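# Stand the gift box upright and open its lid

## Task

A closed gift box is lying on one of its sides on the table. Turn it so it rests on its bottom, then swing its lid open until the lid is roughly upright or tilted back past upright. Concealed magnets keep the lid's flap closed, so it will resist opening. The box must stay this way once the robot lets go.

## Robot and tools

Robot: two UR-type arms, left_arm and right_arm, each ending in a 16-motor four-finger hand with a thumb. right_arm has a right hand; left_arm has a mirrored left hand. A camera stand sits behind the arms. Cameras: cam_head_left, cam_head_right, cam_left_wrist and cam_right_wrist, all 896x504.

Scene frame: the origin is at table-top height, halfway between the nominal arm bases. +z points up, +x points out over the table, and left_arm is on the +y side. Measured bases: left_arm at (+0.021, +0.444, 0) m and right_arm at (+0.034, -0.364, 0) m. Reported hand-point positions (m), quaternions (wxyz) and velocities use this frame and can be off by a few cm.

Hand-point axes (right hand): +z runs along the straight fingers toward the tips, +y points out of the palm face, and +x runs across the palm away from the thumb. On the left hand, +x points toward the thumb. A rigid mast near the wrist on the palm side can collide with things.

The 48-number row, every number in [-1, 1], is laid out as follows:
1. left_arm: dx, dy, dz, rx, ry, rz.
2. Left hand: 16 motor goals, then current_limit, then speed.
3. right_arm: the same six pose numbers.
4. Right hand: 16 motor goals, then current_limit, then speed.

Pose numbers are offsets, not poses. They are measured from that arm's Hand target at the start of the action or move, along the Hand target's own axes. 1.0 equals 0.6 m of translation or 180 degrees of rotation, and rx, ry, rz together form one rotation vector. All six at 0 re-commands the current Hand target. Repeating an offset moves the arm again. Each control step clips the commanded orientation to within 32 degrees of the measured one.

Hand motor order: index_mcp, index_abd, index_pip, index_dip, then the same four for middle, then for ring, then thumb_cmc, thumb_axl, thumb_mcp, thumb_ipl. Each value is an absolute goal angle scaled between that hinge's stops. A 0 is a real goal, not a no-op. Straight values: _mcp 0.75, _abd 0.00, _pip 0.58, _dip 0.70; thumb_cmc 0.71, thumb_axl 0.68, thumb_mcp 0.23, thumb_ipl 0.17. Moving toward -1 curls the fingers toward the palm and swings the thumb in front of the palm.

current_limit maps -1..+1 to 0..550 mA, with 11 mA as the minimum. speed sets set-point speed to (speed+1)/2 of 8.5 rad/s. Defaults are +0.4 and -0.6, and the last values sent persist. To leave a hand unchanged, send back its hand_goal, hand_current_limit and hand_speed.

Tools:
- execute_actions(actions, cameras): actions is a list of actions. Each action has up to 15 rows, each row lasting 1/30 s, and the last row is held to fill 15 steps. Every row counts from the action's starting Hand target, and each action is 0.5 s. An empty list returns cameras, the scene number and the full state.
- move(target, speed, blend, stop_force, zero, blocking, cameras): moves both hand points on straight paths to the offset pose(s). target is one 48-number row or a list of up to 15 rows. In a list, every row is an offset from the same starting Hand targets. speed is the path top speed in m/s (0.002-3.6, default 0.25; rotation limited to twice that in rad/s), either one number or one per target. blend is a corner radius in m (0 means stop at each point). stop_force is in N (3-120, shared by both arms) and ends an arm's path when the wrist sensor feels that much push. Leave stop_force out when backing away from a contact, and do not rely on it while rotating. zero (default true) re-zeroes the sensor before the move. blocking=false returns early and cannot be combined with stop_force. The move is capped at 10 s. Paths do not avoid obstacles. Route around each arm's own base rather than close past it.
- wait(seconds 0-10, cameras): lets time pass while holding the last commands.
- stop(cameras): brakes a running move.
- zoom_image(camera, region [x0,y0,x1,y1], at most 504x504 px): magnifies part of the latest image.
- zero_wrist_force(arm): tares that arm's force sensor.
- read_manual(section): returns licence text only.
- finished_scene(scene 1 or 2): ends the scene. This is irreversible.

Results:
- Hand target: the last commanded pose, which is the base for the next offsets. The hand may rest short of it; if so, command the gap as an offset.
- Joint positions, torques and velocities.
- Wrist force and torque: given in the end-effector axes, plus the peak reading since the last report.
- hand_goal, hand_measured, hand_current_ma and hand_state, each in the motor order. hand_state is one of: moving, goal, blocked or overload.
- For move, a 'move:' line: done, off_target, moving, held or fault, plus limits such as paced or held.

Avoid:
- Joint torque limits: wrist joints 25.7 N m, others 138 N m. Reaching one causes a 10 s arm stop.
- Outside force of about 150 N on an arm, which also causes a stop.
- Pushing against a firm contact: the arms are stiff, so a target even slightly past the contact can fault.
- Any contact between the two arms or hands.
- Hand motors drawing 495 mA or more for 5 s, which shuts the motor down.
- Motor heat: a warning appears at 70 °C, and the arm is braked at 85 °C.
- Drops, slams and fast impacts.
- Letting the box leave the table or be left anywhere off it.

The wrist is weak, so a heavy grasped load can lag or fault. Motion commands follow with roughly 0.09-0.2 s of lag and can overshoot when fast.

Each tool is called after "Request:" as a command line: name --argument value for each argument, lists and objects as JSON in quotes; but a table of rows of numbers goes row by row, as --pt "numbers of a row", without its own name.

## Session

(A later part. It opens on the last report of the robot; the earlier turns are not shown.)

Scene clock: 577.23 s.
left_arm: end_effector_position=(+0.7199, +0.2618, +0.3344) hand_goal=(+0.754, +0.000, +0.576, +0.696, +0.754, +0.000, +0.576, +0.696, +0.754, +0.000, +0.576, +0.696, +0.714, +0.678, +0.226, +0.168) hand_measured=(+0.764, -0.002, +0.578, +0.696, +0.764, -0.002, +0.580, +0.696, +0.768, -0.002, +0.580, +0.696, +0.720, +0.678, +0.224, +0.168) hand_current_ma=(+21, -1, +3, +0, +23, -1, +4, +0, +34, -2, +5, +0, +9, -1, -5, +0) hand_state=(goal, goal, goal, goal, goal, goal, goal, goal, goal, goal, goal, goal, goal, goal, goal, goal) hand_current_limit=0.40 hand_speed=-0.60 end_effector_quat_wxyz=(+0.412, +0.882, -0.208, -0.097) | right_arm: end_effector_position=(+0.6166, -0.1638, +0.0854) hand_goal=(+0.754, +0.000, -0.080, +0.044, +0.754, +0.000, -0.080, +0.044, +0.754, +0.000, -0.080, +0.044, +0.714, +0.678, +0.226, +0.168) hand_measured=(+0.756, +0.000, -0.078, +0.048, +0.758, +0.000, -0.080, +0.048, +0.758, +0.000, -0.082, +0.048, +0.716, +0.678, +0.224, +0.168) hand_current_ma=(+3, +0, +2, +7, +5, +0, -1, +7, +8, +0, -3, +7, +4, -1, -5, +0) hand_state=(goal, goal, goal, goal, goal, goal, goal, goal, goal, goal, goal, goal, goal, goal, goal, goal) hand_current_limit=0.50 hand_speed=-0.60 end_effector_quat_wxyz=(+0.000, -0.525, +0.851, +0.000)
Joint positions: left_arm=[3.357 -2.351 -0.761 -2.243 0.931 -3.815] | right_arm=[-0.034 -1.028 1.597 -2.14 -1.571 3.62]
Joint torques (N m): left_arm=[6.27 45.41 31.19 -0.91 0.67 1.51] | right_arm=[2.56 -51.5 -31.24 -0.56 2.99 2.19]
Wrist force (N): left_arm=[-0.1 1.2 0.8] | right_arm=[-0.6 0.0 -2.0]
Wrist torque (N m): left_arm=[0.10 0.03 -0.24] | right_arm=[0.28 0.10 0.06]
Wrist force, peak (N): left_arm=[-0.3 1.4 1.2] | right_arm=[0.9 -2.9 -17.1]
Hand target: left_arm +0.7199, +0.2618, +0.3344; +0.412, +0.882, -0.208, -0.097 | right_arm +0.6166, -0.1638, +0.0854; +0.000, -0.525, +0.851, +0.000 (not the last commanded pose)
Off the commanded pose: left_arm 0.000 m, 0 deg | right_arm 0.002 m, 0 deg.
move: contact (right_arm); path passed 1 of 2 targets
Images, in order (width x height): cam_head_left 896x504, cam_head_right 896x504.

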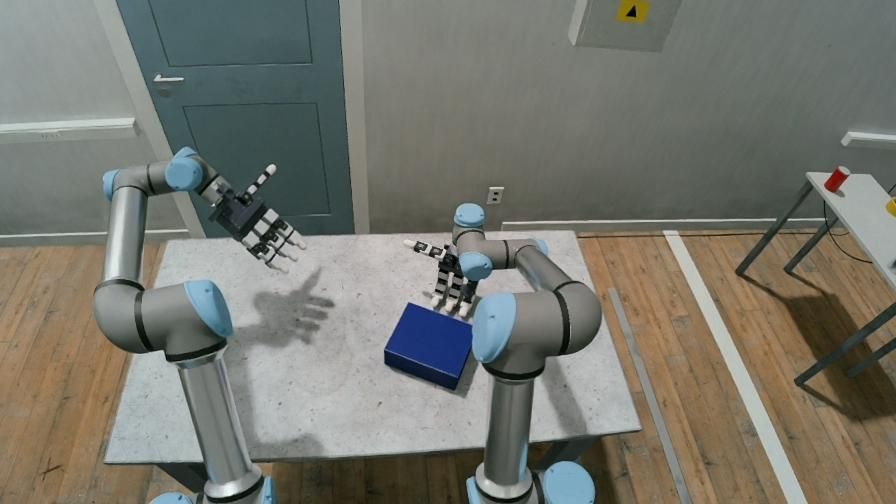

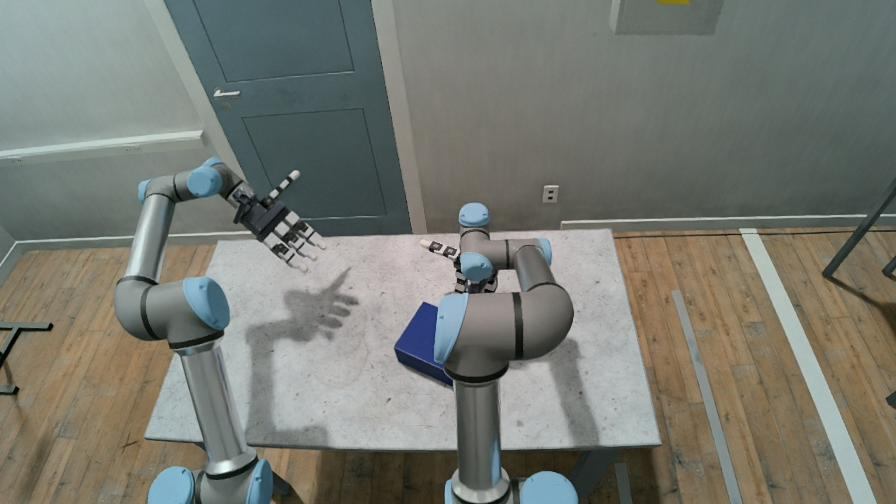

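Request:
move --target '[0,0,0,0,0,0,0.754,0,0.576,0.696,0.754,0,0.576,0.696,0.754,0,0.576,0.696,0.714,0.678,0.226,0.168,0.4,-0.6,0,0,-0.01,0,0,0,0.754,0,-0.081,0.044,0.754,0,-0.081,0.044,0.754,0,-0.081,0.044,0.714,0.678,0.226,0.168,0.5,-0.6]' --speed 0.05

Request:
move --target '[0,0,0,0,0,0,0.754,0,0.576,0.696,0.754,0,0.576,0.696,0.754,0,0.576,0.696,0.714,0.678,0.226,0.168,0.4,-0.6,0,0.095,-0.0,0,0,0,0.754,0,-0.081,0.044,0.754,0,-0.081,0.044,0.754,0,-0.081,0.044,0.714,0.678,0.226,0.168,0.5,-0.6]' --speed 0.02 --stop_force 3 --cameras '["cam_head_left","cam_head_right"]'

Request:
zoom_image --camera "cam_head_left" --region '[330, 230, 570, 410]'

Scene clock: 592.37 s.
left_arm: end_effector_position=(+0.7199, +0.2618, +0.3344) hand_goal=(+0.754, +0.000, +0.576, +0.696, +0.754, +0.000, +0.576, +0.696, +0.754, +0.000, +0.576, +0.696, +0.714, +0.678, +0.226, +0.168) hand_measured=(+0.764, -0.002, +0.578, +0.696, +0.764, -0.002, +0.580, +0.696, +0.768, -0.002, +0.580, +0.696, +0.720, +0.678, +0.224, +0.168) hand_current_ma=(+21, -1, +3, +0, +23, -1, +4, +0, +34, -2, +5, +0, +9, -1, -5, +0) hand_state=(goal, goal, goal, goal, goal, goal, goal, goal, goal, goal, goal, goal, goal, goal, goal, goal) hand_current_limit=0.40 hand_speed=-0.60 end_effector_quat_wxyz=(+0.412, +0.882, -0.208, -0.097) | right_arm: end_effector_position=(+0.6166, -0.1638, +0.0912) hand_goal=(+0.754, +0.000, -0.080, +0.044, +0.754, +0.000, -0.080, +0.044, +0.754, +0.000, -0.080, +0.044, +0.714, +0.678, +0.226, +0.168) hand_measured=(+0.756, +0.000, -0.078, +0.048, +0.758, +0.000, -0.080, +0.048, +0.758, +0.000, -0.080, +0.048, +0.716, +0.678, +0.224, +0.168) hand_current_ma=(+3, +0, +2, +7, +5, +0, -1, +7, +6, +0, -1, +7, +4, -1, -5, +0) hand_state=(goal, goal, goal, goal, goal, goal, goal, goal, goal, goal, goal, goal, goal, goal, goal, goal) hand_current_limit=0.50 hand_speed=-0.60 end_effector_quat_wxyz=(+0.000, -0.525, +0.851, +0.000)
Joint positions: left_arm=[3.357 -2.351 -0.761 -2.243 0.931 -3.815] | right_arm=[-0.034 -1.035 1.591 -2.127 -1.571 3.62]
Joint torques (N m): left_arm=[4.25 45.31 32.28 -0.88 0.54 1.6] | right_arm=[1.76 -52.95 -32.47 -0.3 3.02 2.32]
Wrist force (N): left_arm=[-0.2 1.3 0.9] | right_arm=[0.0 0.3 -0.7]
Wrist torque (N m): left_arm=[0.08 0.05 -0.25] | right_arm=[0.16 -0.03 0.14]
Wrist force, peak (N): left_arm=[-0.3 1.4 1.1] | right_arm=[-0.6 -0.3 -2.9]
Hand target: left_arm +0.7199, +0.2618, +0.3344; +0.412, +0.882, -0.208, -0.097 | right_arm +0.6166, -0.1638, +0.0914; +0.000, -0.525, +0.851, +0.000
Off the commanded pose: left_arm 0.000 m, 0 deg | right_arm 0.000 m, 0 deg.
move: done

Scene clock: 596.23 s.
left_arm: end_effector_position=(+0.7199, +0.2618, +0.3344) hand_goal=(+0.754, +0.000, +0.576, +0.696, +0.754, +0.000, +0.576, +0.696, +0.754, +0.000, +0.576, +0.696, +0.714, +0.678, +0.226, +0.168) hand_measured=(+0.764, -0.002, +0.578, +0.696, +0.764, -0.002, +0.580, +0.696, +0.768, -0.002, +0.580, +0.696, +0.720, +0.678, +0.224, +0.168) hand_current_ma=(+21, -1, +3, +0, +23, -1, +4, +0, +34, -2, +5, +0, +9, -1, -5, +0) hand_state=(goal, goal, goal, goal, goal, goal, goal, goal, goal, goal, goal, goal, goal, goal, goal, goal) hand_current_limit=0.40 hand_speed=-0.60 end_effector_quat_wxyz=(+0.412, +0.882, -0.208, -0.097) | right_arm: end_effector_position=(+0.5657, -0.1382, +0.0914) hand_goal=(+0.754, +0.000, -0.080, +0.044, +0.754, +0.000, -0.080, +0.044, +0.754, +0.000, -0.080, +0.044, +0.714, +0.678, +0.226, +0.168) hand_measured=(+0.756, +0.000, -0.078, +0.048, +0.758, +0.000, -0.080, +0.048, +0.758, +0.000, -0.080, +0.048, +0.716, +0.678, +0.224, +0.168) hand_current_ma=(+4, +0, +2, +6, +6, +0, +0, +5, +7, +0, +0, +6, +4, -1, -5, +0) hand_state=(goal, goal, goal, goal, goal, goal, goal, goal, goal, goal, goal, goal, goal, goal, goal, goal) hand_current_limit=0.50 hand_speed=-0.60 end_effector_quat_wxyz=(+0.000, -0.525, +0.851, +0.000)
Joint positions: left_arm=[3.357 -2.351 -0.761 -2.243 0.931 -3.815] | right_arm=[0.009 -1.122 1.732 -2.18 -1.571 3.664]
Joint torques (N m): left_arm=[3.38 45.74 31.81 -0.69 0.55 1.46] | right_arm=[7.5 -49.16 -11.93 -3.88 2.53 2.24]
Wrist force (N): left_arm=[-0.1 1.2 0.8] | right_arm=[-0.3 -1.1 -0.9]
Wrist torque (N m): left_arm=[0.08 0.04 -0.24] | right_arm=[0.13 0.05 -0.12]
Wrist force, peak (N): left_arm=[-0.4 1.5 1.0] | right_arm=[-0.6 -1.3 -0.9]
Hand target: left_arm +0.7199, +0.2618, +0.3344; +0.412, +0.882, -0.208, -0.097 | right_arm +0.5657, -0.1382, +0.0914; +0.000, -0.525, +0.851, +0.000
Off the commanded pose: left_arm 0.000 m, 0 deg | right_arm 0.000 m, 0 deg.
move: done
Images, in order (width x height): cam_head_left 896x504, cam_head_right 896x504.

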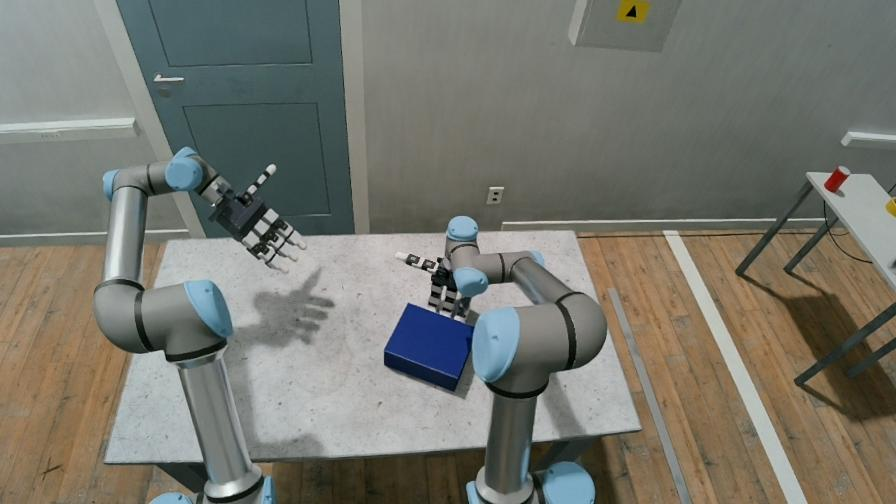

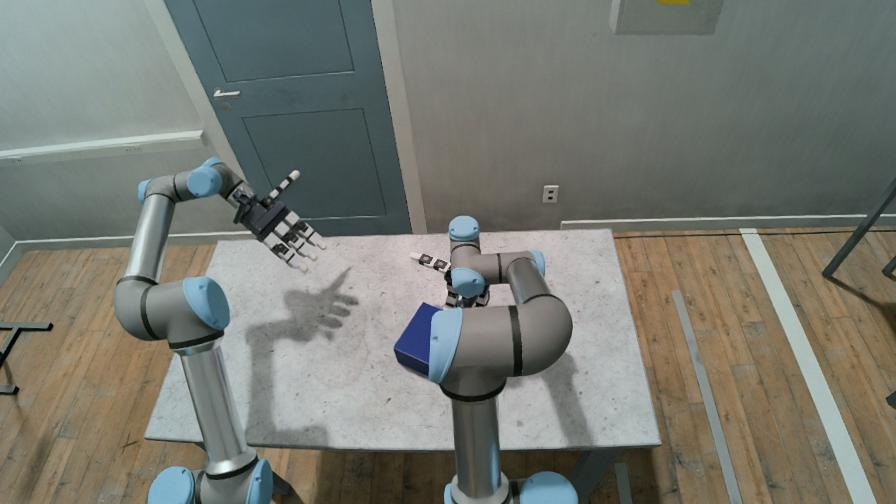

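Scaled by 2.100 from the camera's 896x504 image, which has a finer 1280x720 frame.

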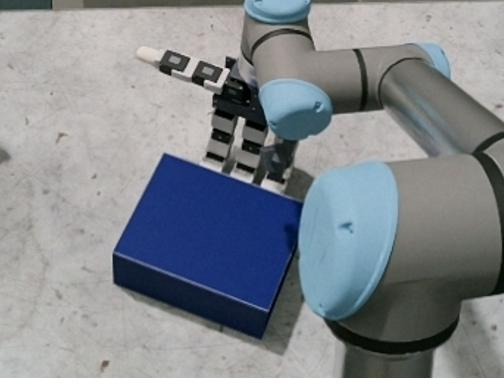

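Continue in.

Request:
move --target '[0,0,0,0,0,0,0.754,0,0.576,0.696,0.754,0,0.576,0.696,0.754,0,0.576,0.696,0.714,0.678,0.226,0.168,0.4,-0.6,0,0.06,-0.0,0,0,0,0.754,0,-0.081,0.044,0.754,0,-0.081,0.044,0.754,0,-0.081,0.044,0.714,0.678,0.226,0.168,0.5,-0.6]' --speed 0.012 --stop_force 3 --cameras '["cam_head_left"]'

Request:
zoom_image --camera "cam_head_left" --region '[330, 230, 570, 410]'

Scene clock: 606.70 s.
left_arm: end_effector_position=(+0.7199, +0.2618, +0.3344) hand_goal=(+0.754, +0.000, +0.576, +0.696, +0.754, +0.000, +0.576, +0.696, +0.754, +0.000, +0.576, +0.696, +0.714, +0.678, +0.226, +0.168) hand_measured=(+0.764, -0.002, +0.578, +0.696, +0.764, -0.002, +0.580, +0.696, +0.768, -0.002, +0.580, +0.696, +0.720, +0.678, +0.224, +0.168) hand_current_ma=(+21, -1, +3, +0, +23, -1, +4, +0, +34, -2, +5, +0, +9, -1, -5, +0) hand_state=(goal, goal, goal, goal, goal, goal, goal, goal, goal, goal, goal, goal, goal, goal, goal, goal) hand_current_limit=0.40 hand_speed=-0.60 end_effector_quat_wxyz=(+0.412, +0.882, -0.208, -0.097) | right_arm: end_effector_position=(+0.5336, -0.1220, +0.0914) hand_goal=(+0.754, +0.000, -0.080, +0.044, +0.754, +0.000, -0.080, +0.044, +0.754, +0.000, -0.080, +0.044, +0.714, +0.678, +0.226, +0.168) hand_measured=(+0.756, +0.000, -0.078, +0.048, +0.758, +0.000, -0.080, +0.046, +0.758, +0.000, -0.080, +0.048, +0.716, +0.678, +0.224, +0.168) hand_current_ma=(+5, +0, +2, +5, +6, +0, +1, +5, +7, +0, +1, +5, +4, -1, -5, +0) hand_state=(goal, goal, goal, goal, goal, goal, goal, goal, goal, goal, goal, goal, goal, goal, goal, goal) hand_current_limit=0.50 hand_speed=-0.60 end_effector_quat_wxyz=(+0.000, -0.525, +0.851, +0.000)
Joint positions: left_arm=[3.357 -2.351 -0.761 -2.243 0.931 -3.815] | right_arm=[0.041 -1.175 1.813 -2.209 -1.571 3.695]
Joint torques (N m): left_arm=[2.16 44.17 31.59 -0.89 0.49 1.4] | right_arm=[7.04 -46.66 -11.28 -3.94 2.94 2.24]
Wrist force (N): left_arm=[-0.4 1.4 0.9] | right_arm=[-0.3 -1.1 -0.4]
Wrist torque (N m): left_arm=[0.10 0.08 -0.27] | right_arm=[0.07 0.08 -0.06]
Wrist force, peak (N): left_arm=[-0.4 1.5 0.9] | right_arm=[-0.4 -1.4 -0.9]
Hand target: left_arm +0.7199, +0.2618, +0.3344; +0.412, +0.882, -0.208, -0.097 | right_arm +0.5336, -0.1220, +0.0914; +0.000, -0.525, +0.851, +0.000
Off the commanded pose: left_arm 0.000 m, 0 deg | right_arm 0.000 m, 0 deg.
move: done
Images, in order (width x height): cam_head_left 896x504.

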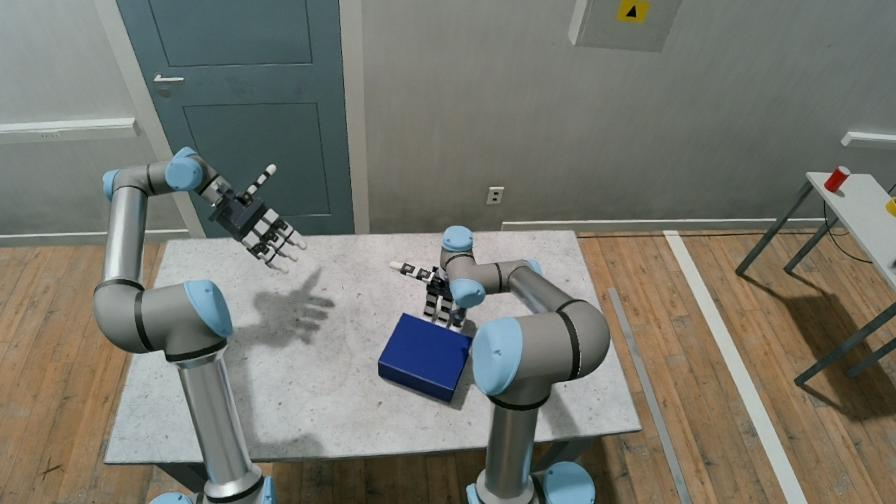

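Scaled by 2.100 from the camera's 896x504 image, which has a finer 1280x720 frame.

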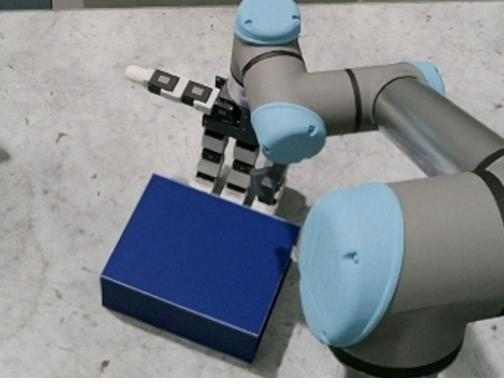

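Request:
move --target '[0,0,0,0,0,0,0.754,0,0.576,0.696,0.754,0,0.576,0.696,0.754,0,0.576,0.696,0.714,0.678,0.226,0.168,0.4,-0.6,0,0.005,-0.065,0,0,0,0.754,0,-0.081,0.044,0.754,0,-0.081,0.044,0.754,0,-0.081,0.044,0.714,0.678,0.226,0.168,0.5,-0.6]' --speed 0.02 --stop_force 10 --cameras '["cam_head_left","cam_head_right"]'

Request:
zoom_image --camera "cam_head_left" --region '[330, 230, 570, 410]'

Scene clock: 619.33 s.
left_arm: end_effector_position=(+0.7199, +0.2618, +0.3344) hand_goal=(+0.754, +0.000, +0.576, +0.696, +0.754, +0.000, +0.576, +0.696, +0.754, +0.000, +0.576, +0.696, +0.714, +0.678, +0.226, +0.168) hand_measured=(+0.764, -0.002, +0.578, +0.696, +0.764, -0.002, +0.580, +0.696, +0.768, -0.002, +0.580, +0.696, +0.720, +0.678, +0.224, +0.168) hand_current_ma=(+21, -1, +3, +0, +23, -1, +4, +0, +34, -2, +5, +0, +9, -1, -5, +0) hand_state=(goal, goal, goal, goal, goal, goal, goal, goal, goal, goal, goal, goal, goal, goal, goal, goal) hand_current_limit=0.40 hand_speed=-0.60 end_effector_quat_wxyz=(+0.412, +0.882, -0.208, -0.097) | right_arm: end_effector_position=(+0.5309, -0.1206, +0.1304) hand_goal=(+0.754, +0.000, -0.080, +0.044, +0.754, +0.000, -0.080, +0.044, +0.754, +0.000, -0.080, +0.044, +0.714, +0.678, +0.226, +0.168) hand_measured=(+0.760, +0.000, -0.076, +0.048, +0.760, +0.000, -0.074, +0.046, +0.760, +0.000, -0.074, +0.048, +0.716, +0.678, +0.224, +0.168) hand_current_ma=(+12, +0, +9, +5, +12, +0, +11, +5, +13, +0, +11, +5, +4, -1, -5, +0) hand_state=(goal, goal, goal, goal, goal, goal, goal, goal, goal, goal, goal, goal, goal, goal, goal, goal) hand_current_limit=0.50 hand_speed=-0.60 end_effector_quat_wxyz=(+0.000, -0.525, +0.851, +0.000)
Joint positions: left_arm=[3.357 -2.351 -0.761 -2.243 0.931 -3.815] | right_arm=[0.043 -1.231 1.776 -2.116 -1.571 3.698]
Joint torques (N m): left_arm=[-0.16 45.23 30.63 -0.92 0.61 1.42] | right_arm=[7.41 -45.46 -32.15 -0.23 1.18 2.27]
Wrist force (N): left_arm=[-0.3 1.2 1.0] | right_arm=[-0.2 -0.7 0.1]
Wrist torque (N m): left_arm=[0.08 0.06 -0.26] | right_arm=[0.18 0.02 -0.07]
Wrist force, peak (N): left_arm=[-0.1 1.6 0.9] | right_arm=[-0.3 -0.8 1.6]
Hand target: left_arm +0.7199, +0.2618, +0.3344; +0.412, +0.882, -0.208, -0.097 | right_arm +0.5309, -0.1206, +0.1304; +0.000, -0.525, +0.851, +0.000
Off the commanded pose: left_arm 0.000 m, 0 deg | right_arm 0.000 m, 0 deg.
move: done
Images, in order (width x height): cam_head_left 896x504, cam_head_right 896x504.

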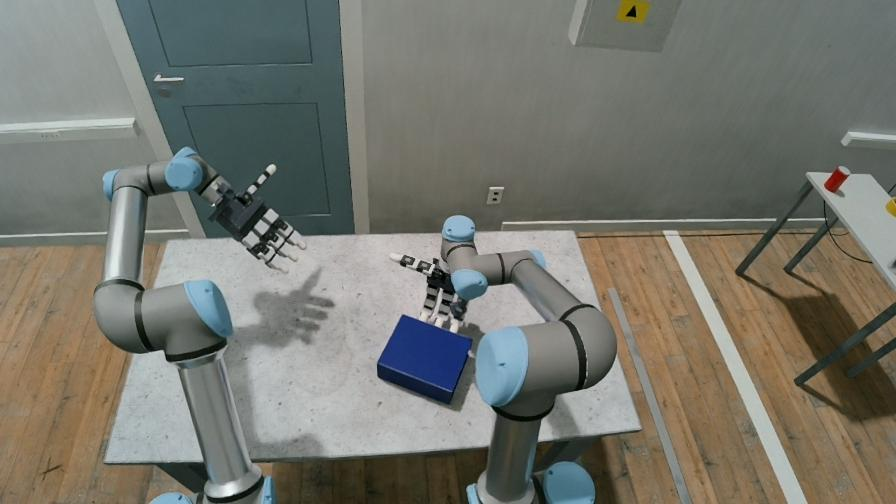

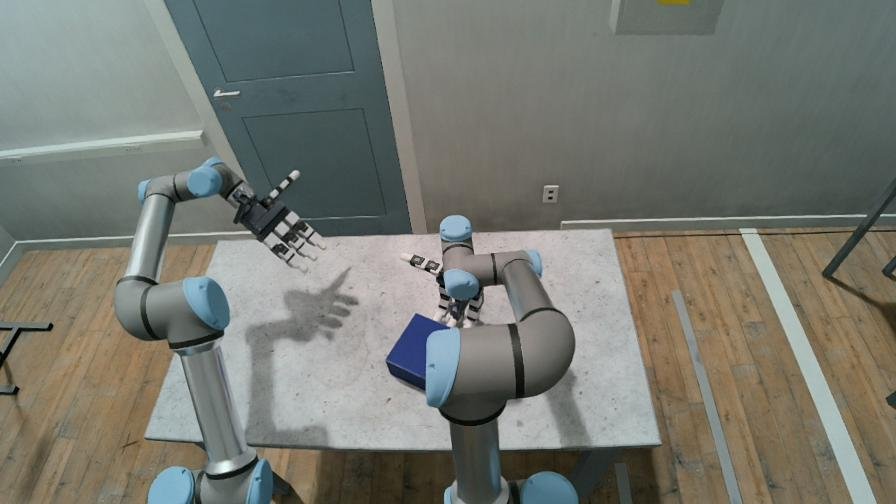

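Scaled by 2.100 from the camera's 896x504 image, which has a finer 1280x720 frame.

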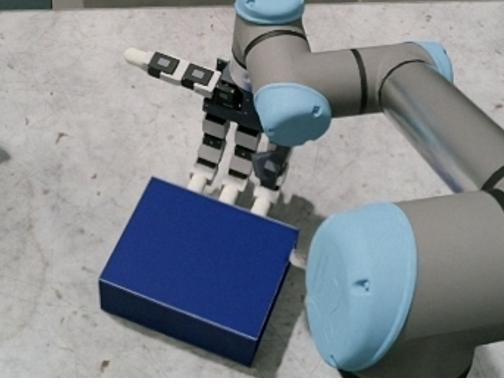

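Request:
move --pt "-0.402 0.203 0.2415 0.217 0.2163 -0.464 0.754 0 0.576 0.696 0.754 0 0.576 0.696 0.754 0 0.576 0.696 0.714 0.678 0.226 0.168 0.4 -0.6 0 -0.05 0 0 0 0 0.754 0 -0.081 0.044 0.754 0 -0.081 0.044 0.754 0 -0.081 0.044 0.714 0.678 0.226 0.168 0.5 -0.6" --pt "-0.112 0.334 0.538 0.217 0.2163 -0.464 0.754 0 0.576 0.696 0.754 0 0.576 0.696 0.754 0 0.576 0.696 0.714 0.678 0.226 0.168 0.4 -0.6 0 -0.05 0.066 0 0 0 0.754 0 -0.081 0.044 0.754 0 -0.081 0.044 0.754 0 -0.081 0.044 0.714 0.678 0.226 0.168 0.5 -0.6" --speed '[0.3,0.15]' --cameras '["all"]'

Request:
zoom_image --camera "cam_head_left" --region '[330, 230, 570, 410]'

Request:
zoom_image --camera "cam_head_right" --region '[330, 230, 570, 410]'

Scene clock: 706.00 s.
left_arm: end_effector_position=(+0.4921, -0.0442, +0.2806) hand_goal=(+0.754, +0.000, +0.576, +0.696, +0.754, +0.000, +0.576, +0.696, +0.754, +0.000, +0.576, +0.696, +0.714, +0.678, +0.226, +0.168) hand_measured=(+0.754, -0.002, +0.578, +0.696, +0.754, -0.002, +0.578, +0.696, +0.756, -0.002, +0.578, +0.696, +0.716, +0.678, +0.224, +0.168) hand_current_ma=(+1, -1, +3, +0, +1, -1, +3, +0, +1, -2, +3, +0, +3, -1, -5, +0) hand_state=(goal, goal, goal, goal, goal, goal, goal, goal, goal, goal, goal, goal, goal, goal, goal, goal) hand_current_limit=0.40 hand_speed=-0.60 end_effector_quat_wxyz=(+0.011, +0.889, +0.457, -0.025) | right_arm: end_effector_position=(+0.5577, -0.1341, +0.0908) hand_goal=(+0.754, +0.000, -0.080, +0.044, +0.754, +0.000, -0.080, +0.044, +0.754, +0.000, -0.080, +0.044, +0.714, +0.678, +0.226, +0.168) hand_measured=(+0.758, +0.000, -0.076, +0.048, +0.758, +0.000, -0.074, +0.046, +0.758, +0.000, -0.074, +0.048, +0.716, +0.678, +0.224, +0.168) hand_current_ma=(+7, +0, +9, +5, +6, +0, +11, +5, +6, +0, +10, +5, +4, -1, -5, +0) hand_state=(goal, goal, goal, goal, goal, goal, goal, goal, goal, goal, goal, goal, goal, goal, goal, goal) hand_current_limit=0.50 hand_speed=-0.60 end_effector_quat_wxyz=(+0.000, -0.525, +0.851, +0.000)
Joint positions: left_arm=[2.522 -1.8 -1.508 -1.408 1.516 -6.283] | right_arm=[0.017 -1.135 1.753 -2.189 -1.571 3.672]
Joint torques (N m): left_arm=[-6.81 23.64 31.72 0.85 1.6 -1.04] | right_arm=[-6.11 -23.43 -11.37 -4.17 -1.17 -1.53]
Wrist force (N): left_arm=[0.0 0.2 -0.5] | right_arm=[-0.6 -0.2 -0.7]
Wrist torque (N m): left_arm=[0.06 -0.02 0.11] | right_arm=[0.05 0.09 0.06]
Wrist force, peak (N): left_arm=[-0.3 1.5 1.0] | right_arm=[-0.1 -1.0 0.7]
Hand target: left_arm +0.4918, -0.0447, +0.2806; +0.000, +0.852, +0.524, +0.000 | right_arm +0.5577, -0.1341, +0.0908; +0.000, -0.525, +0.851, +0.000
Off the commanded pose: left_arm 0.001 m, 9 deg | right_arm 0.000 m, 0 deg.
joint sent to its limit (left arm) — joint 6 (wrist 3), lower limit. The joint targets are off in orientation, not in position.
move: off_target (left_arm)

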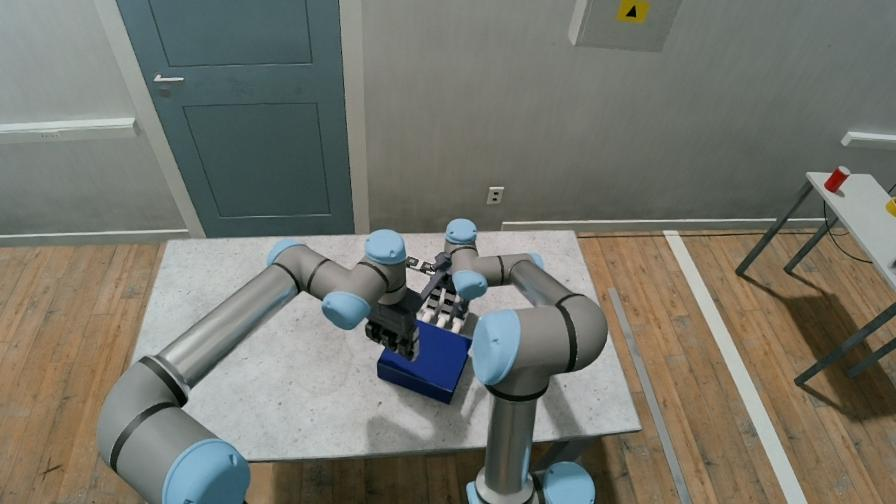

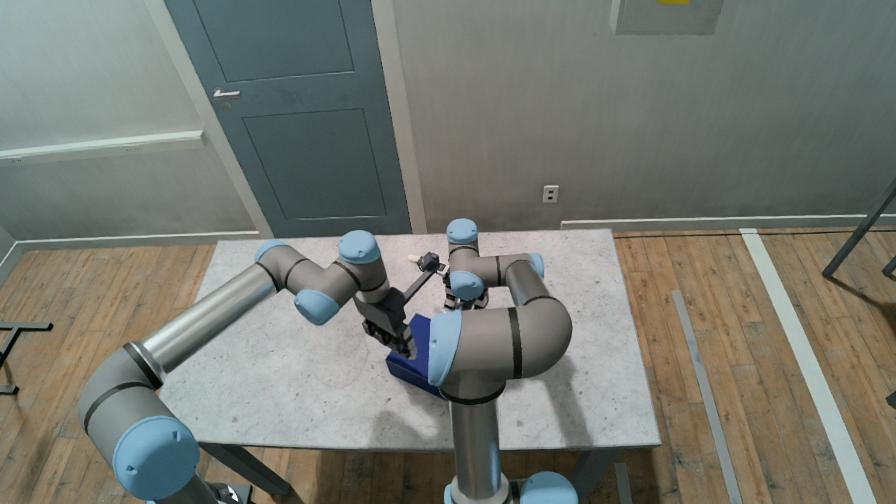

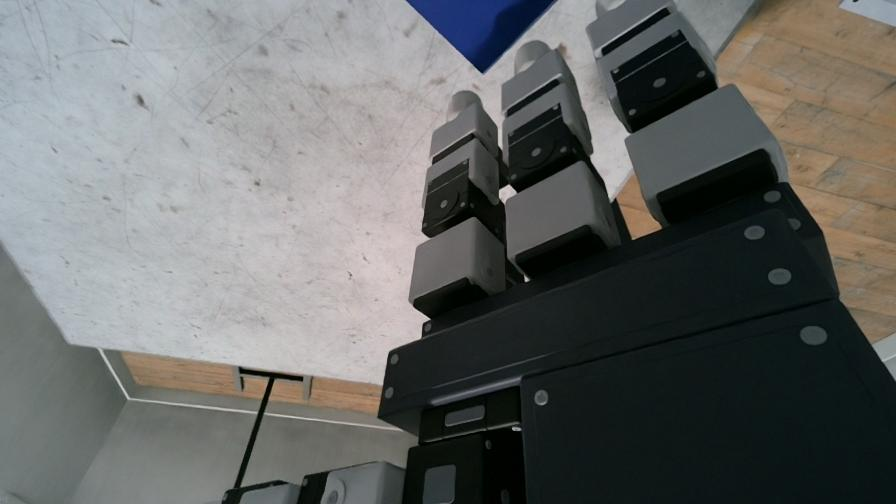

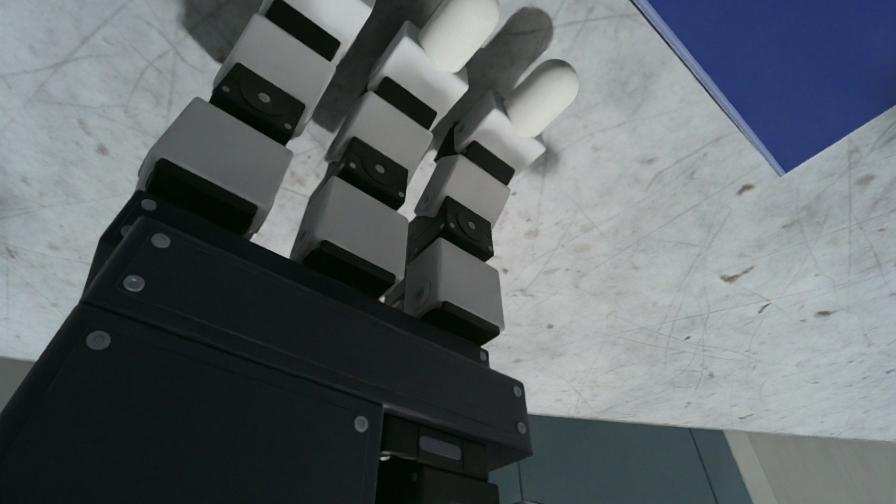

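Scaled by 2.100 from the camera's 896x504 image, which has a finer 1280x720 frame.

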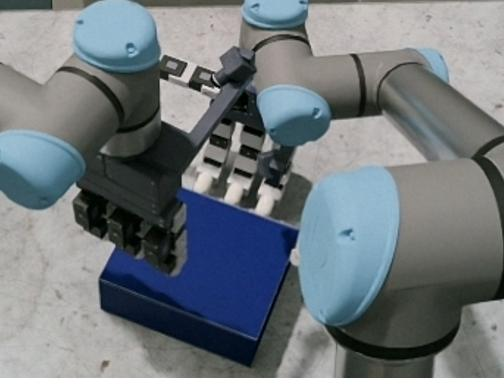

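Scaled by 2.100 from the camera's 896x504 image, which has a finer 1280x720 frame.

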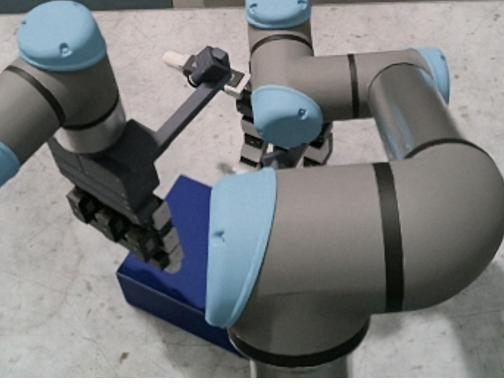

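Request:
move --pt "-0.042 -0.0067 0.08 0 0 0.05 0.754 0 0.576 0.696 0.754 0 0.576 0.696 0.754 0 0.576 0.696 0.714 0.678 0.226 0.168 0.4 -0.6 0 0 0 0 0 0 0.754 0 -0.081 0.044 0.754 0 -0.081 0.044 0.754 0 -0.081 0.044 0.714 0.678 0.226 0.168 0.5 -0.6" --pt "-0.042 -0.0067 0.14 0 0 0.05 0.754 0 0.576 0.696 0.754 0 0.576 0.696 0.754 0 0.576 0.696 0.714 0.678 0.226 0.168 0.4 -0.6 0 0 0 0 0 0 0.754 0 -0.081 0.044 0.754 0 -0.081 0.044 0.754 0 -0.081 0.044 0.714 0.678 0.226 0.168 0.5 -0.6" --speed '[0.05,0.01]' --stop_force 6 --cameras '["cam_head_left","cam_left_wrist"]'

Request:
zoom_image --camera "cam_head_left" --region '[330, 230, 570, 410]'

Scene clock: 754.53 s.
left_arm: end_effector_position=(+0.4772, -0.0651, +0.2190) hand_goal=(+0.754, +0.000, +0.576, +0.696, +0.754, +0.000, +0.576, +0.696, +0.754, +0.000, +0.576, +0.696, +0.714, +0.678, +0.226, +0.168) hand_measured=(+0.754, -0.002, +0.578, +0.696, +0.754, -0.002, +0.578, +0.696, +0.754, -0.002, +0.578, +0.696, +0.716, +0.678, +0.224, +0.168) hand_current_ma=(+1, -1, +3, +0, +1, -1, +3, +0, +1, -2, +3, +0, +3, -1, -5, +0) hand_state=(goal, goal, goal, goal, goal, goal, goal, goal, goal, goal, goal, goal, goal, goal, goal, goal) hand_current_limit=0.40 hand_speed=-0.60 end_effector_quat_wxyz=(+0.004, +0.901, +0.434, -0.008) | right_arm: end_effector_position=(+0.5577, -0.1341, +0.0908) hand_goal=(+0.754, +0.000, -0.080, +0.044, +0.754, +0.000, -0.080, +0.044, +0.754, +0.000, -0.080, +0.044, +0.714, +0.678, +0.226, +0.168) hand_measured=(+0.758, +0.000, -0.076, +0.048, +0.758, +0.000, -0.074, +0.046, +0.758, +0.000, -0.074, +0.048, +0.716, +0.678, +0.224, +0.168) hand_current_ma=(+7, +0, +9, +5, +6, +0, +11, +5, +6, +0, +10, +5, +4, -1, -5, +0) hand_state=(goal, goal, goal, goal, goal, goal, goal, goal, goal, goal, goal, goal, goal, goal, goal, goal) hand_current_limit=0.50 hand_speed=-0.60 end_effector_quat_wxyz=(+0.000, -0.525, +0.851, +0.000)
Joint positions: left_arm=[2.47 -1.849 -1.609 -1.254 1.553 -6.283] | right_arm=[0.017 -1.135 1.753 -2.189 -1.571 3.672]
Joint torques (N m): left_arm=[-5.83 50.93 31.38 0.61 1.66 -0.98] | right_arm=[0.21 -23.26 -12.08 -4.05 3.05 2]
Wrist force (N): left_arm=[-0.3 0.3 -0.1] | right_arm=[-0.2 -0.1 -0.7]
Wrist torque (N m): left_arm=[0.06 0.02 0.05] | right_arm=[0.06 0.04 0.10]
Wrist force, peak (N): left_arm=[-0.1 0.8 -0.4] | right_arm=[-0.6 0.1 -0.9]
Hand target: left_arm +0.4772, -0.0651, +0.2190; +0.004, +0.901, +0.434, -0.008 (not the last commanded pose) | right_arm +0.5577, -0.1341, +0.0908; +0.000, -0.525, +0.851, +0.000
Off the commanded pose: left_arm 0.022 m, 3 deg | right_arm 0.000 m, 0 deg.
joint sent to its limit (left arm) — joint 6 (wrist 3), lower limit.
move: held (left_arm; a check stopped the path); path passed 1 of 2 targets; limits=held
pose unreachable (left arm): on one or more control steps of this call, first in action 0 (counted from 0), this arm could not follow its commanded pose, so it was not sent that pose on those steps. It may still have moved: this result reports where it is.
cause: moving toward the commanded pose would bring a part of the arm too close to another arm (a part of this arm just beyond joint 6 (wrist 3) and a part of the right arm just beyond its joint 4 (wrist 1), along the way the arms are being sent, or toward where that arm still pushes).
Images, in order (width x height): cam_head_left 896x504, cam_left_wrist 896x504.

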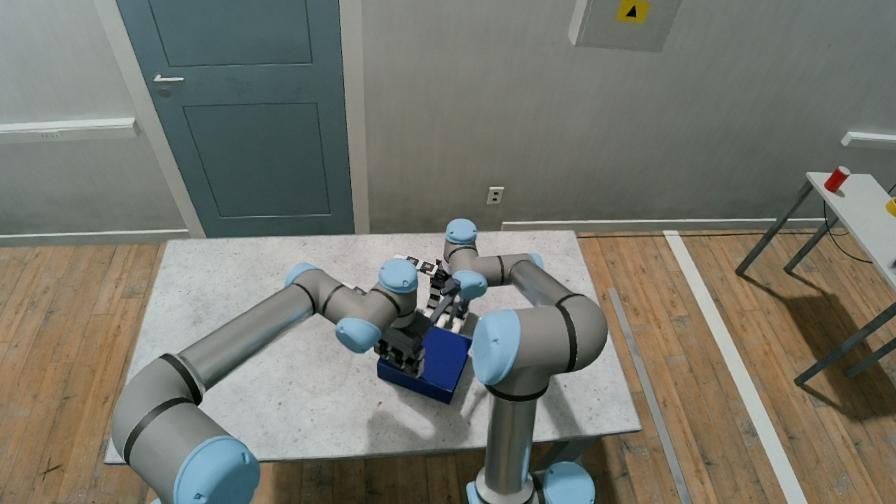

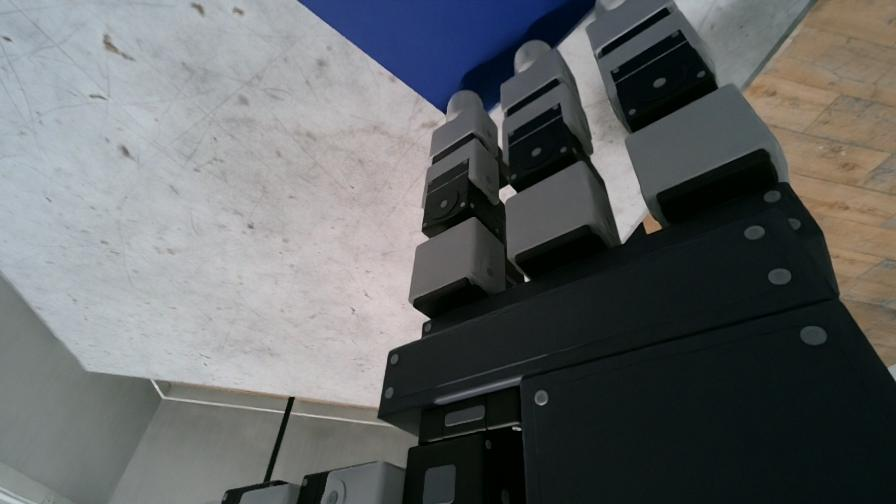

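Scaled by 2.100 from the camera's 896x504 image, which has a finer 1280x720 frame.

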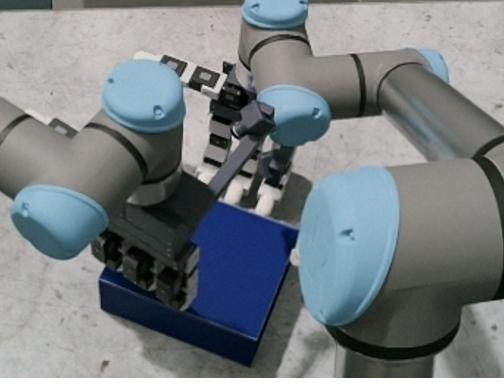

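Request:
move --pt "0.028 -0.272 -0.235 0 0 0.45 0.754 0 0.576 0.696 0.754 0 0.576 0.696 0.754 0 0.576 0.696 -0.3 0.678 0.226 0.168 0.4 -0.6 0 0 0 0 0 0 0.754 0 -0.081 0.044 0.754 0 -0.081 0.044 0.754 0 -0.081 0.044 0.714 0.678 0.226 0.168 0.5 -0.6" --pt "-0.11 -0.24 -0.052 0 0 0.935 0.754 0 0.576 0.696 0.754 0 0.576 0.696 0.754 0 0.576 0.696 -0.3 0.678 0.226 0.168 0.4 -0.6 0 0 0 0 0 0 0.754 0 -0.081 0.044 0.754 0 -0.081 0.044 0.754 0 -0.081 0.044 0.714 0.678 0.226 0.168 0.5 -0.6" --speed '[0.25,0.25]' --cameras '["cam_head_left","cam_head_right","cam_left_wrist"]'

Request:
zoom_image --camera "cam_head_left" --region '[330, 230, 570, 410]'

Request:
zoom_image --camera "cam_head_right" --region '[330, 230, 570, 410]'

Scene clock: 795.67 s.
left_arm: end_effector_position=(+0.3237, -0.0266, +0.2514) hand_goal=(+0.754, +0.000, +0.576, +0.696, +0.754, +0.000, +0.576, +0.696, +0.754, +0.000, +0.576, +0.696, -0.300, +0.678, +0.226, +0.168) hand_measured=(+0.754, -0.002, +0.578, +0.696, +0.754, -0.002, +0.578, +0.696, +0.754, -0.002, +0.578, +0.696, -0.298, +0.678, +0.224, +0.168) hand_current_ma=(+1, -1, +3, +0, +1, -1, +3, +0, +1, -2, +3, +0, +4, -1, -5, +0) hand_state=(goal, goal, goal, goal, goal, goal, goal, goal, goal, goal, goal, goal, goal, goal, goal, goal) hand_current_limit=0.40 hand_speed=-0.60 end_effector_quat_wxyz=(-0.008, -0.524, +0.852, -0.003) | right_arm: end_effector_position=(+0.5577, -0.1341, +0.0908) hand_goal=(+0.754, +0.000, -0.080, +0.044, +0.754, +0.000, -0.080, +0.044, +0.754, +0.000, -0.080, +0.044, +0.714, +0.678, +0.226, +0.168) hand_measured=(+0.758, +0.000, -0.076, +0.048, +0.758, +0.000, -0.074, +0.046, +0.758, +0.000, -0.074, +0.048, +0.716, +0.678, +0.224, +0.168) hand_current_ma=(+7, +0, +9, +5, +6, +0, +11, +5, +6, +0, +10, +5, +4, -1, -5, +0) hand_state=(goal, goal, goal, goal, goal, goal, goal, goal, goal, goal, goal, goal, goal, goal, goal, goal) hand_current_limit=0.50 hand_speed=-0.60 end_effector_quat_wxyz=(+0.000, -0.525, +0.851, +0.000)
Joint positions: left_arm=[2.465 -1.875 -1.492 -1.345 1.553 -3.351] | right_arm=[0.017 -1.135 1.753 -2.189 -1.571 3.672]
Joint torques (N m): left_arm=[-6.23 26.37 31.79 4.82 -1.71 1.82] | right_arm=[0.69 -24.63 -12.15 -4.2 2.95 2.13]
Wrist force (N): left_arm=[-0.3 0.3 -0.3] | right_arm=[-0.5 0.0 -0.7]
Wrist torque (N m): left_arm=[0.13 0.03 -0.13] | right_arm=[0.07 0.07 0.07]
Wrist force, peak (N): left_arm=[-0.6 0.8 0.0] | right_arm=[-0.7 0.1 -0.8]
Hand target: left_arm +0.3237, -0.0266, +0.2514; -0.008, -0.524, +0.852, -0.003 | right_arm +0.5577, -0.1341, +0.0908; +0.000, -0.525, +0.851, +0.000
Off the commanded pose: left_arm 0.000 m, 0 deg | right_arm 0.000 m, 0 deg.
move: done
Images, in order (width x height): cam_head_left 896x504, cam_head_right 896x504, cam_left_wrist 896x504.

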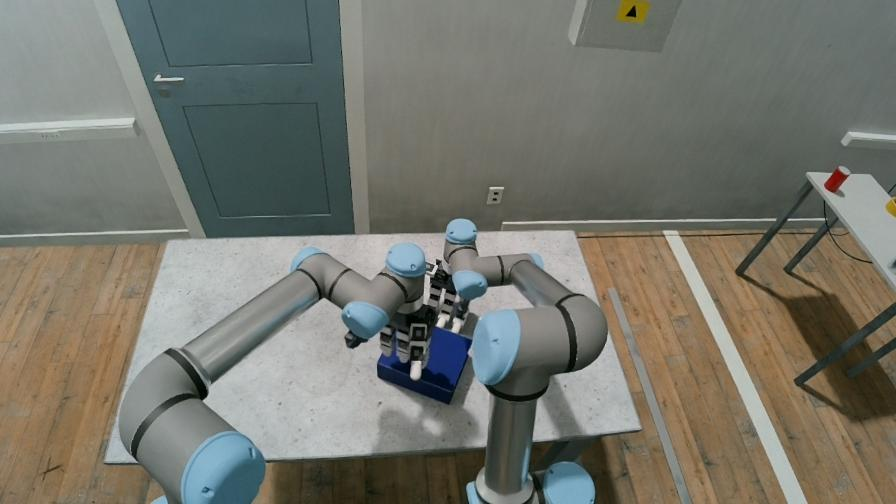

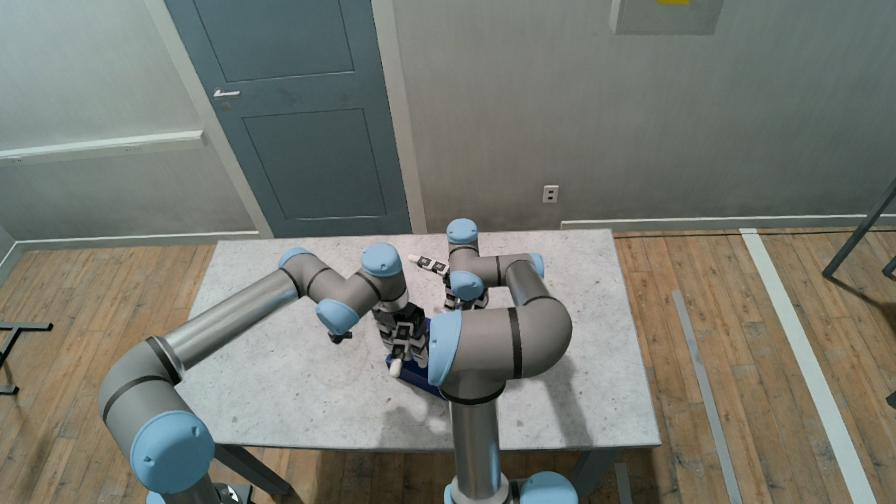

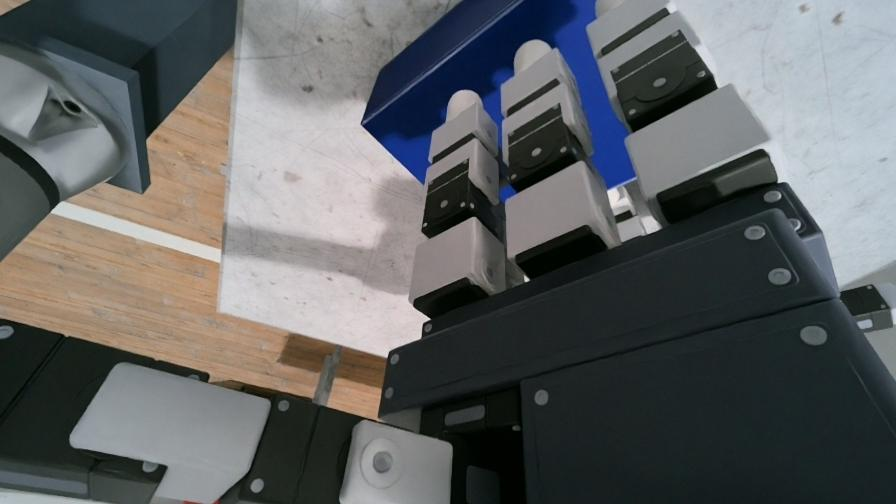

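Scaled by 2.100 from the camera's 896x504 image, which has a finer 1280x720 frame.

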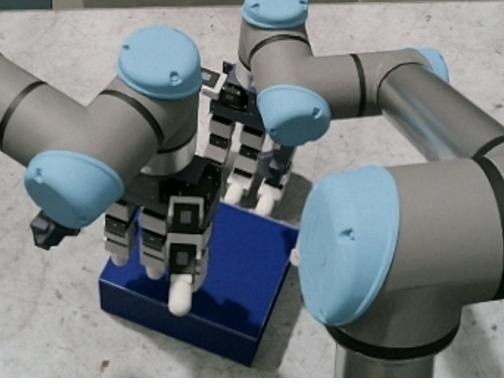

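Scaled by 2.100 from the camera's 896x504 image, which has a finer 1280x720 frame.

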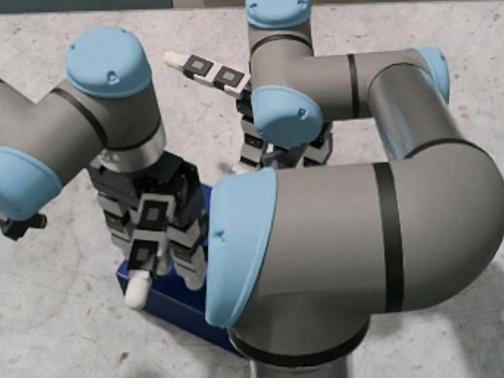

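Request:
move --pt "0 0 0.045 0 0 0 0.754 0 0.576 0.696 0.754 0 0.576 0.696 0.754 0 0.576 0.696 -0.3 0.678 0.226 0.168 0.4 -0.6 0 0 0 0 0 0 0.754 0 -0.081 0.044 0.754 0 -0.081 0.044 0.754 0 -0.081 0.044 0.714 0.678 0.226 0.168 0.5 -0.6" --pt "0 0 0.1 0 0 0 0.754 0 0.576 0.696 0.754 0 0.576 0.696 0.754 0 0.576 0.696 -0.3 0.678 0.226 0.168 0.4 -0.6 0 0 0 0 0 0 0.754 0 -0.081 0.044 0.754 0 -0.081 0.044 0.754 0 -0.081 0.044 0.714 0.678 0.226 0.168 0.5 -0.6" --speed '[0.05,0.008]' --stop_force 7 --cameras '["cam_head_left","cam_left_wrist"]'

Request:
zoom_image --camera "cam_head_left" --region '[330, 230, 570, 410]'

Scene clock: 813.97 s.
left_arm: end_effector_position=(+0.3233, -0.0272, +0.2096) hand_goal=(+0.754, +0.000, +0.576, +0.696, +0.754, +0.000, +0.576, +0.696, +0.754, +0.000, +0.576, +0.696, -0.300, +0.678, +0.226, +0.168) hand_measured=(+0.754, -0.002, +0.578, +0.696, +0.754, -0.002, +0.578, +0.696, +0.754, -0.002, +0.578, +0.696, -0.298, +0.678, +0.224, +0.168) hand_current_ma=(+1, -1, +3, +0, +1, -1, +3, +0, +0, -2, +2, +0, +4, -1, -5, +0) hand_state=(goal, goal, goal, goal, goal, goal, goal, goal, goal, goal, goal, goal, goal, goal, goal, goal) hand_current_limit=0.40 hand_speed=-0.60 end_effector_quat_wxyz=(-0.008, -0.524, +0.852, -0.003) | right_arm: end_effector_position=(+0.5577, -0.1341, +0.0908) hand_goal=(+0.754, +0.000, -0.080, +0.044, +0.754, +0.000, -0.080, +0.044, +0.754, +0.000, -0.080, +0.044, +0.714, +0.678, +0.226, +0.168) hand_measured=(+0.758, +0.000, -0.076, +0.048, +0.758, +0.000, -0.074, +0.046, +0.758, +0.000, -0.074, +0.048, +0.716, +0.678, +0.224, +0.168) hand_current_ma=(+7, +0, +9, +5, +6, +0, +11, +5, +6, +0, +10, +5, +4, -1, -5, +0) hand_state=(goal, goal, goal, goal, goal, goal, goal, goal, goal, goal, goal, goal, goal, goal, goal, goal) hand_current_limit=0.50 hand_speed=-0.60 end_effector_quat_wxyz=(+0.000, -0.525, +0.851, +0.000)
Joint positions: left_arm=[2.464 -1.903 -1.566 -1.244 1.553 -3.352] | right_arm=[0.017 -1.135 1.753 -2.189 -1.571 3.672]
Joint torques (N m): left_arm=[-4.02 47.94 27.53 -0.48 0.42 -0.28] | right_arm=[0.78 -24.59 -12.1 -4.12 3.02 1.99]
Wrist force (N): left_arm=[-0.4 0.1 -9.1] | right_arm=[-0.3 0.1 -0.7]
Wrist torque (N m): left_arm=[0.78 -0.58 0.05] | right_arm=[0.10 0.05 0.10]
Wrist force, peak (N): left_arm=[-0.3 0.1 -12.4] | right_arm=[-0.6 -0.1 -0.8]
Hand target: left_arm +0.3233, -0.0272, +0.2096; -0.008, -0.524, +0.852, -0.003 (not the last commanded pose) | right_arm +0.5577, -0.1341, +0.0908; +0.000, -0.525, +0.851, +0.000
Off the commanded pose: left_arm 0.018 m, 0 deg | right_arm 0.000 m, 0 deg.
move: contact (left_arm); path passed 1 of 2 targets
Images, in order (width x height): cam_head_left 896x504, cam_left_wrist 896x504.

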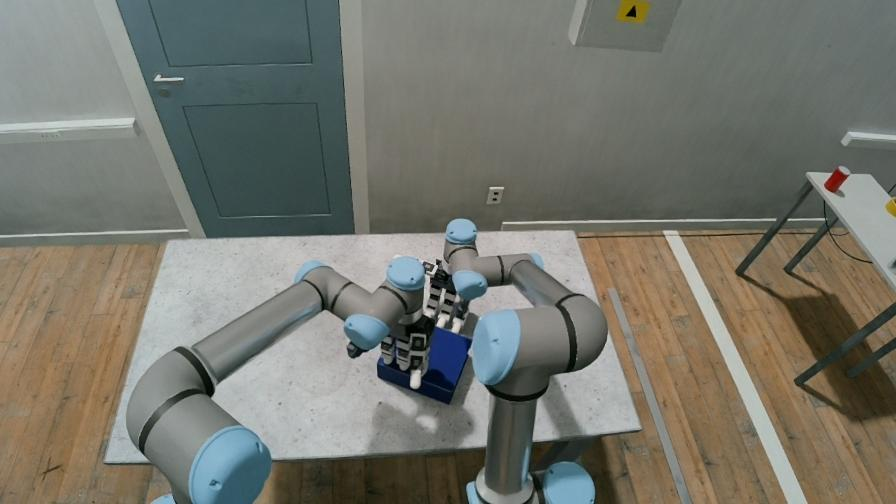

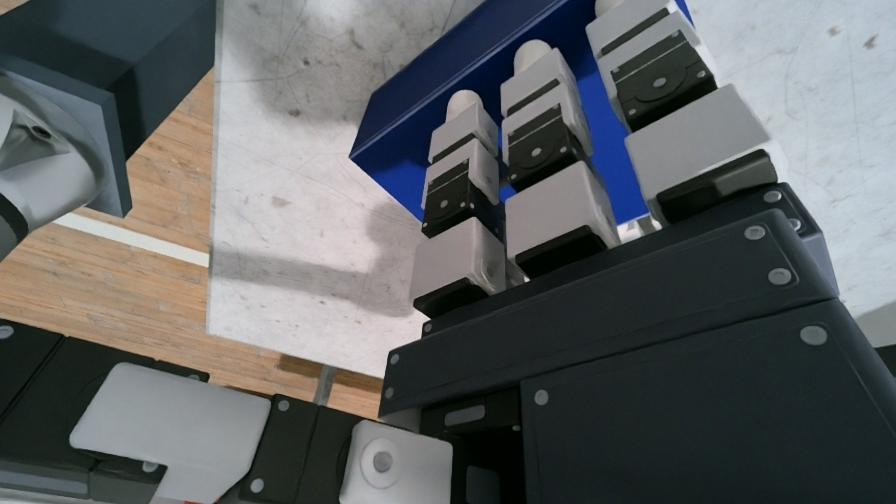

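Scaled by 2.100 from the camera's 896x504 image, which has a finer 1280x720 frame.

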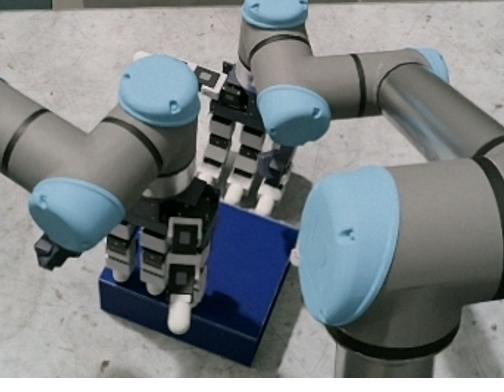

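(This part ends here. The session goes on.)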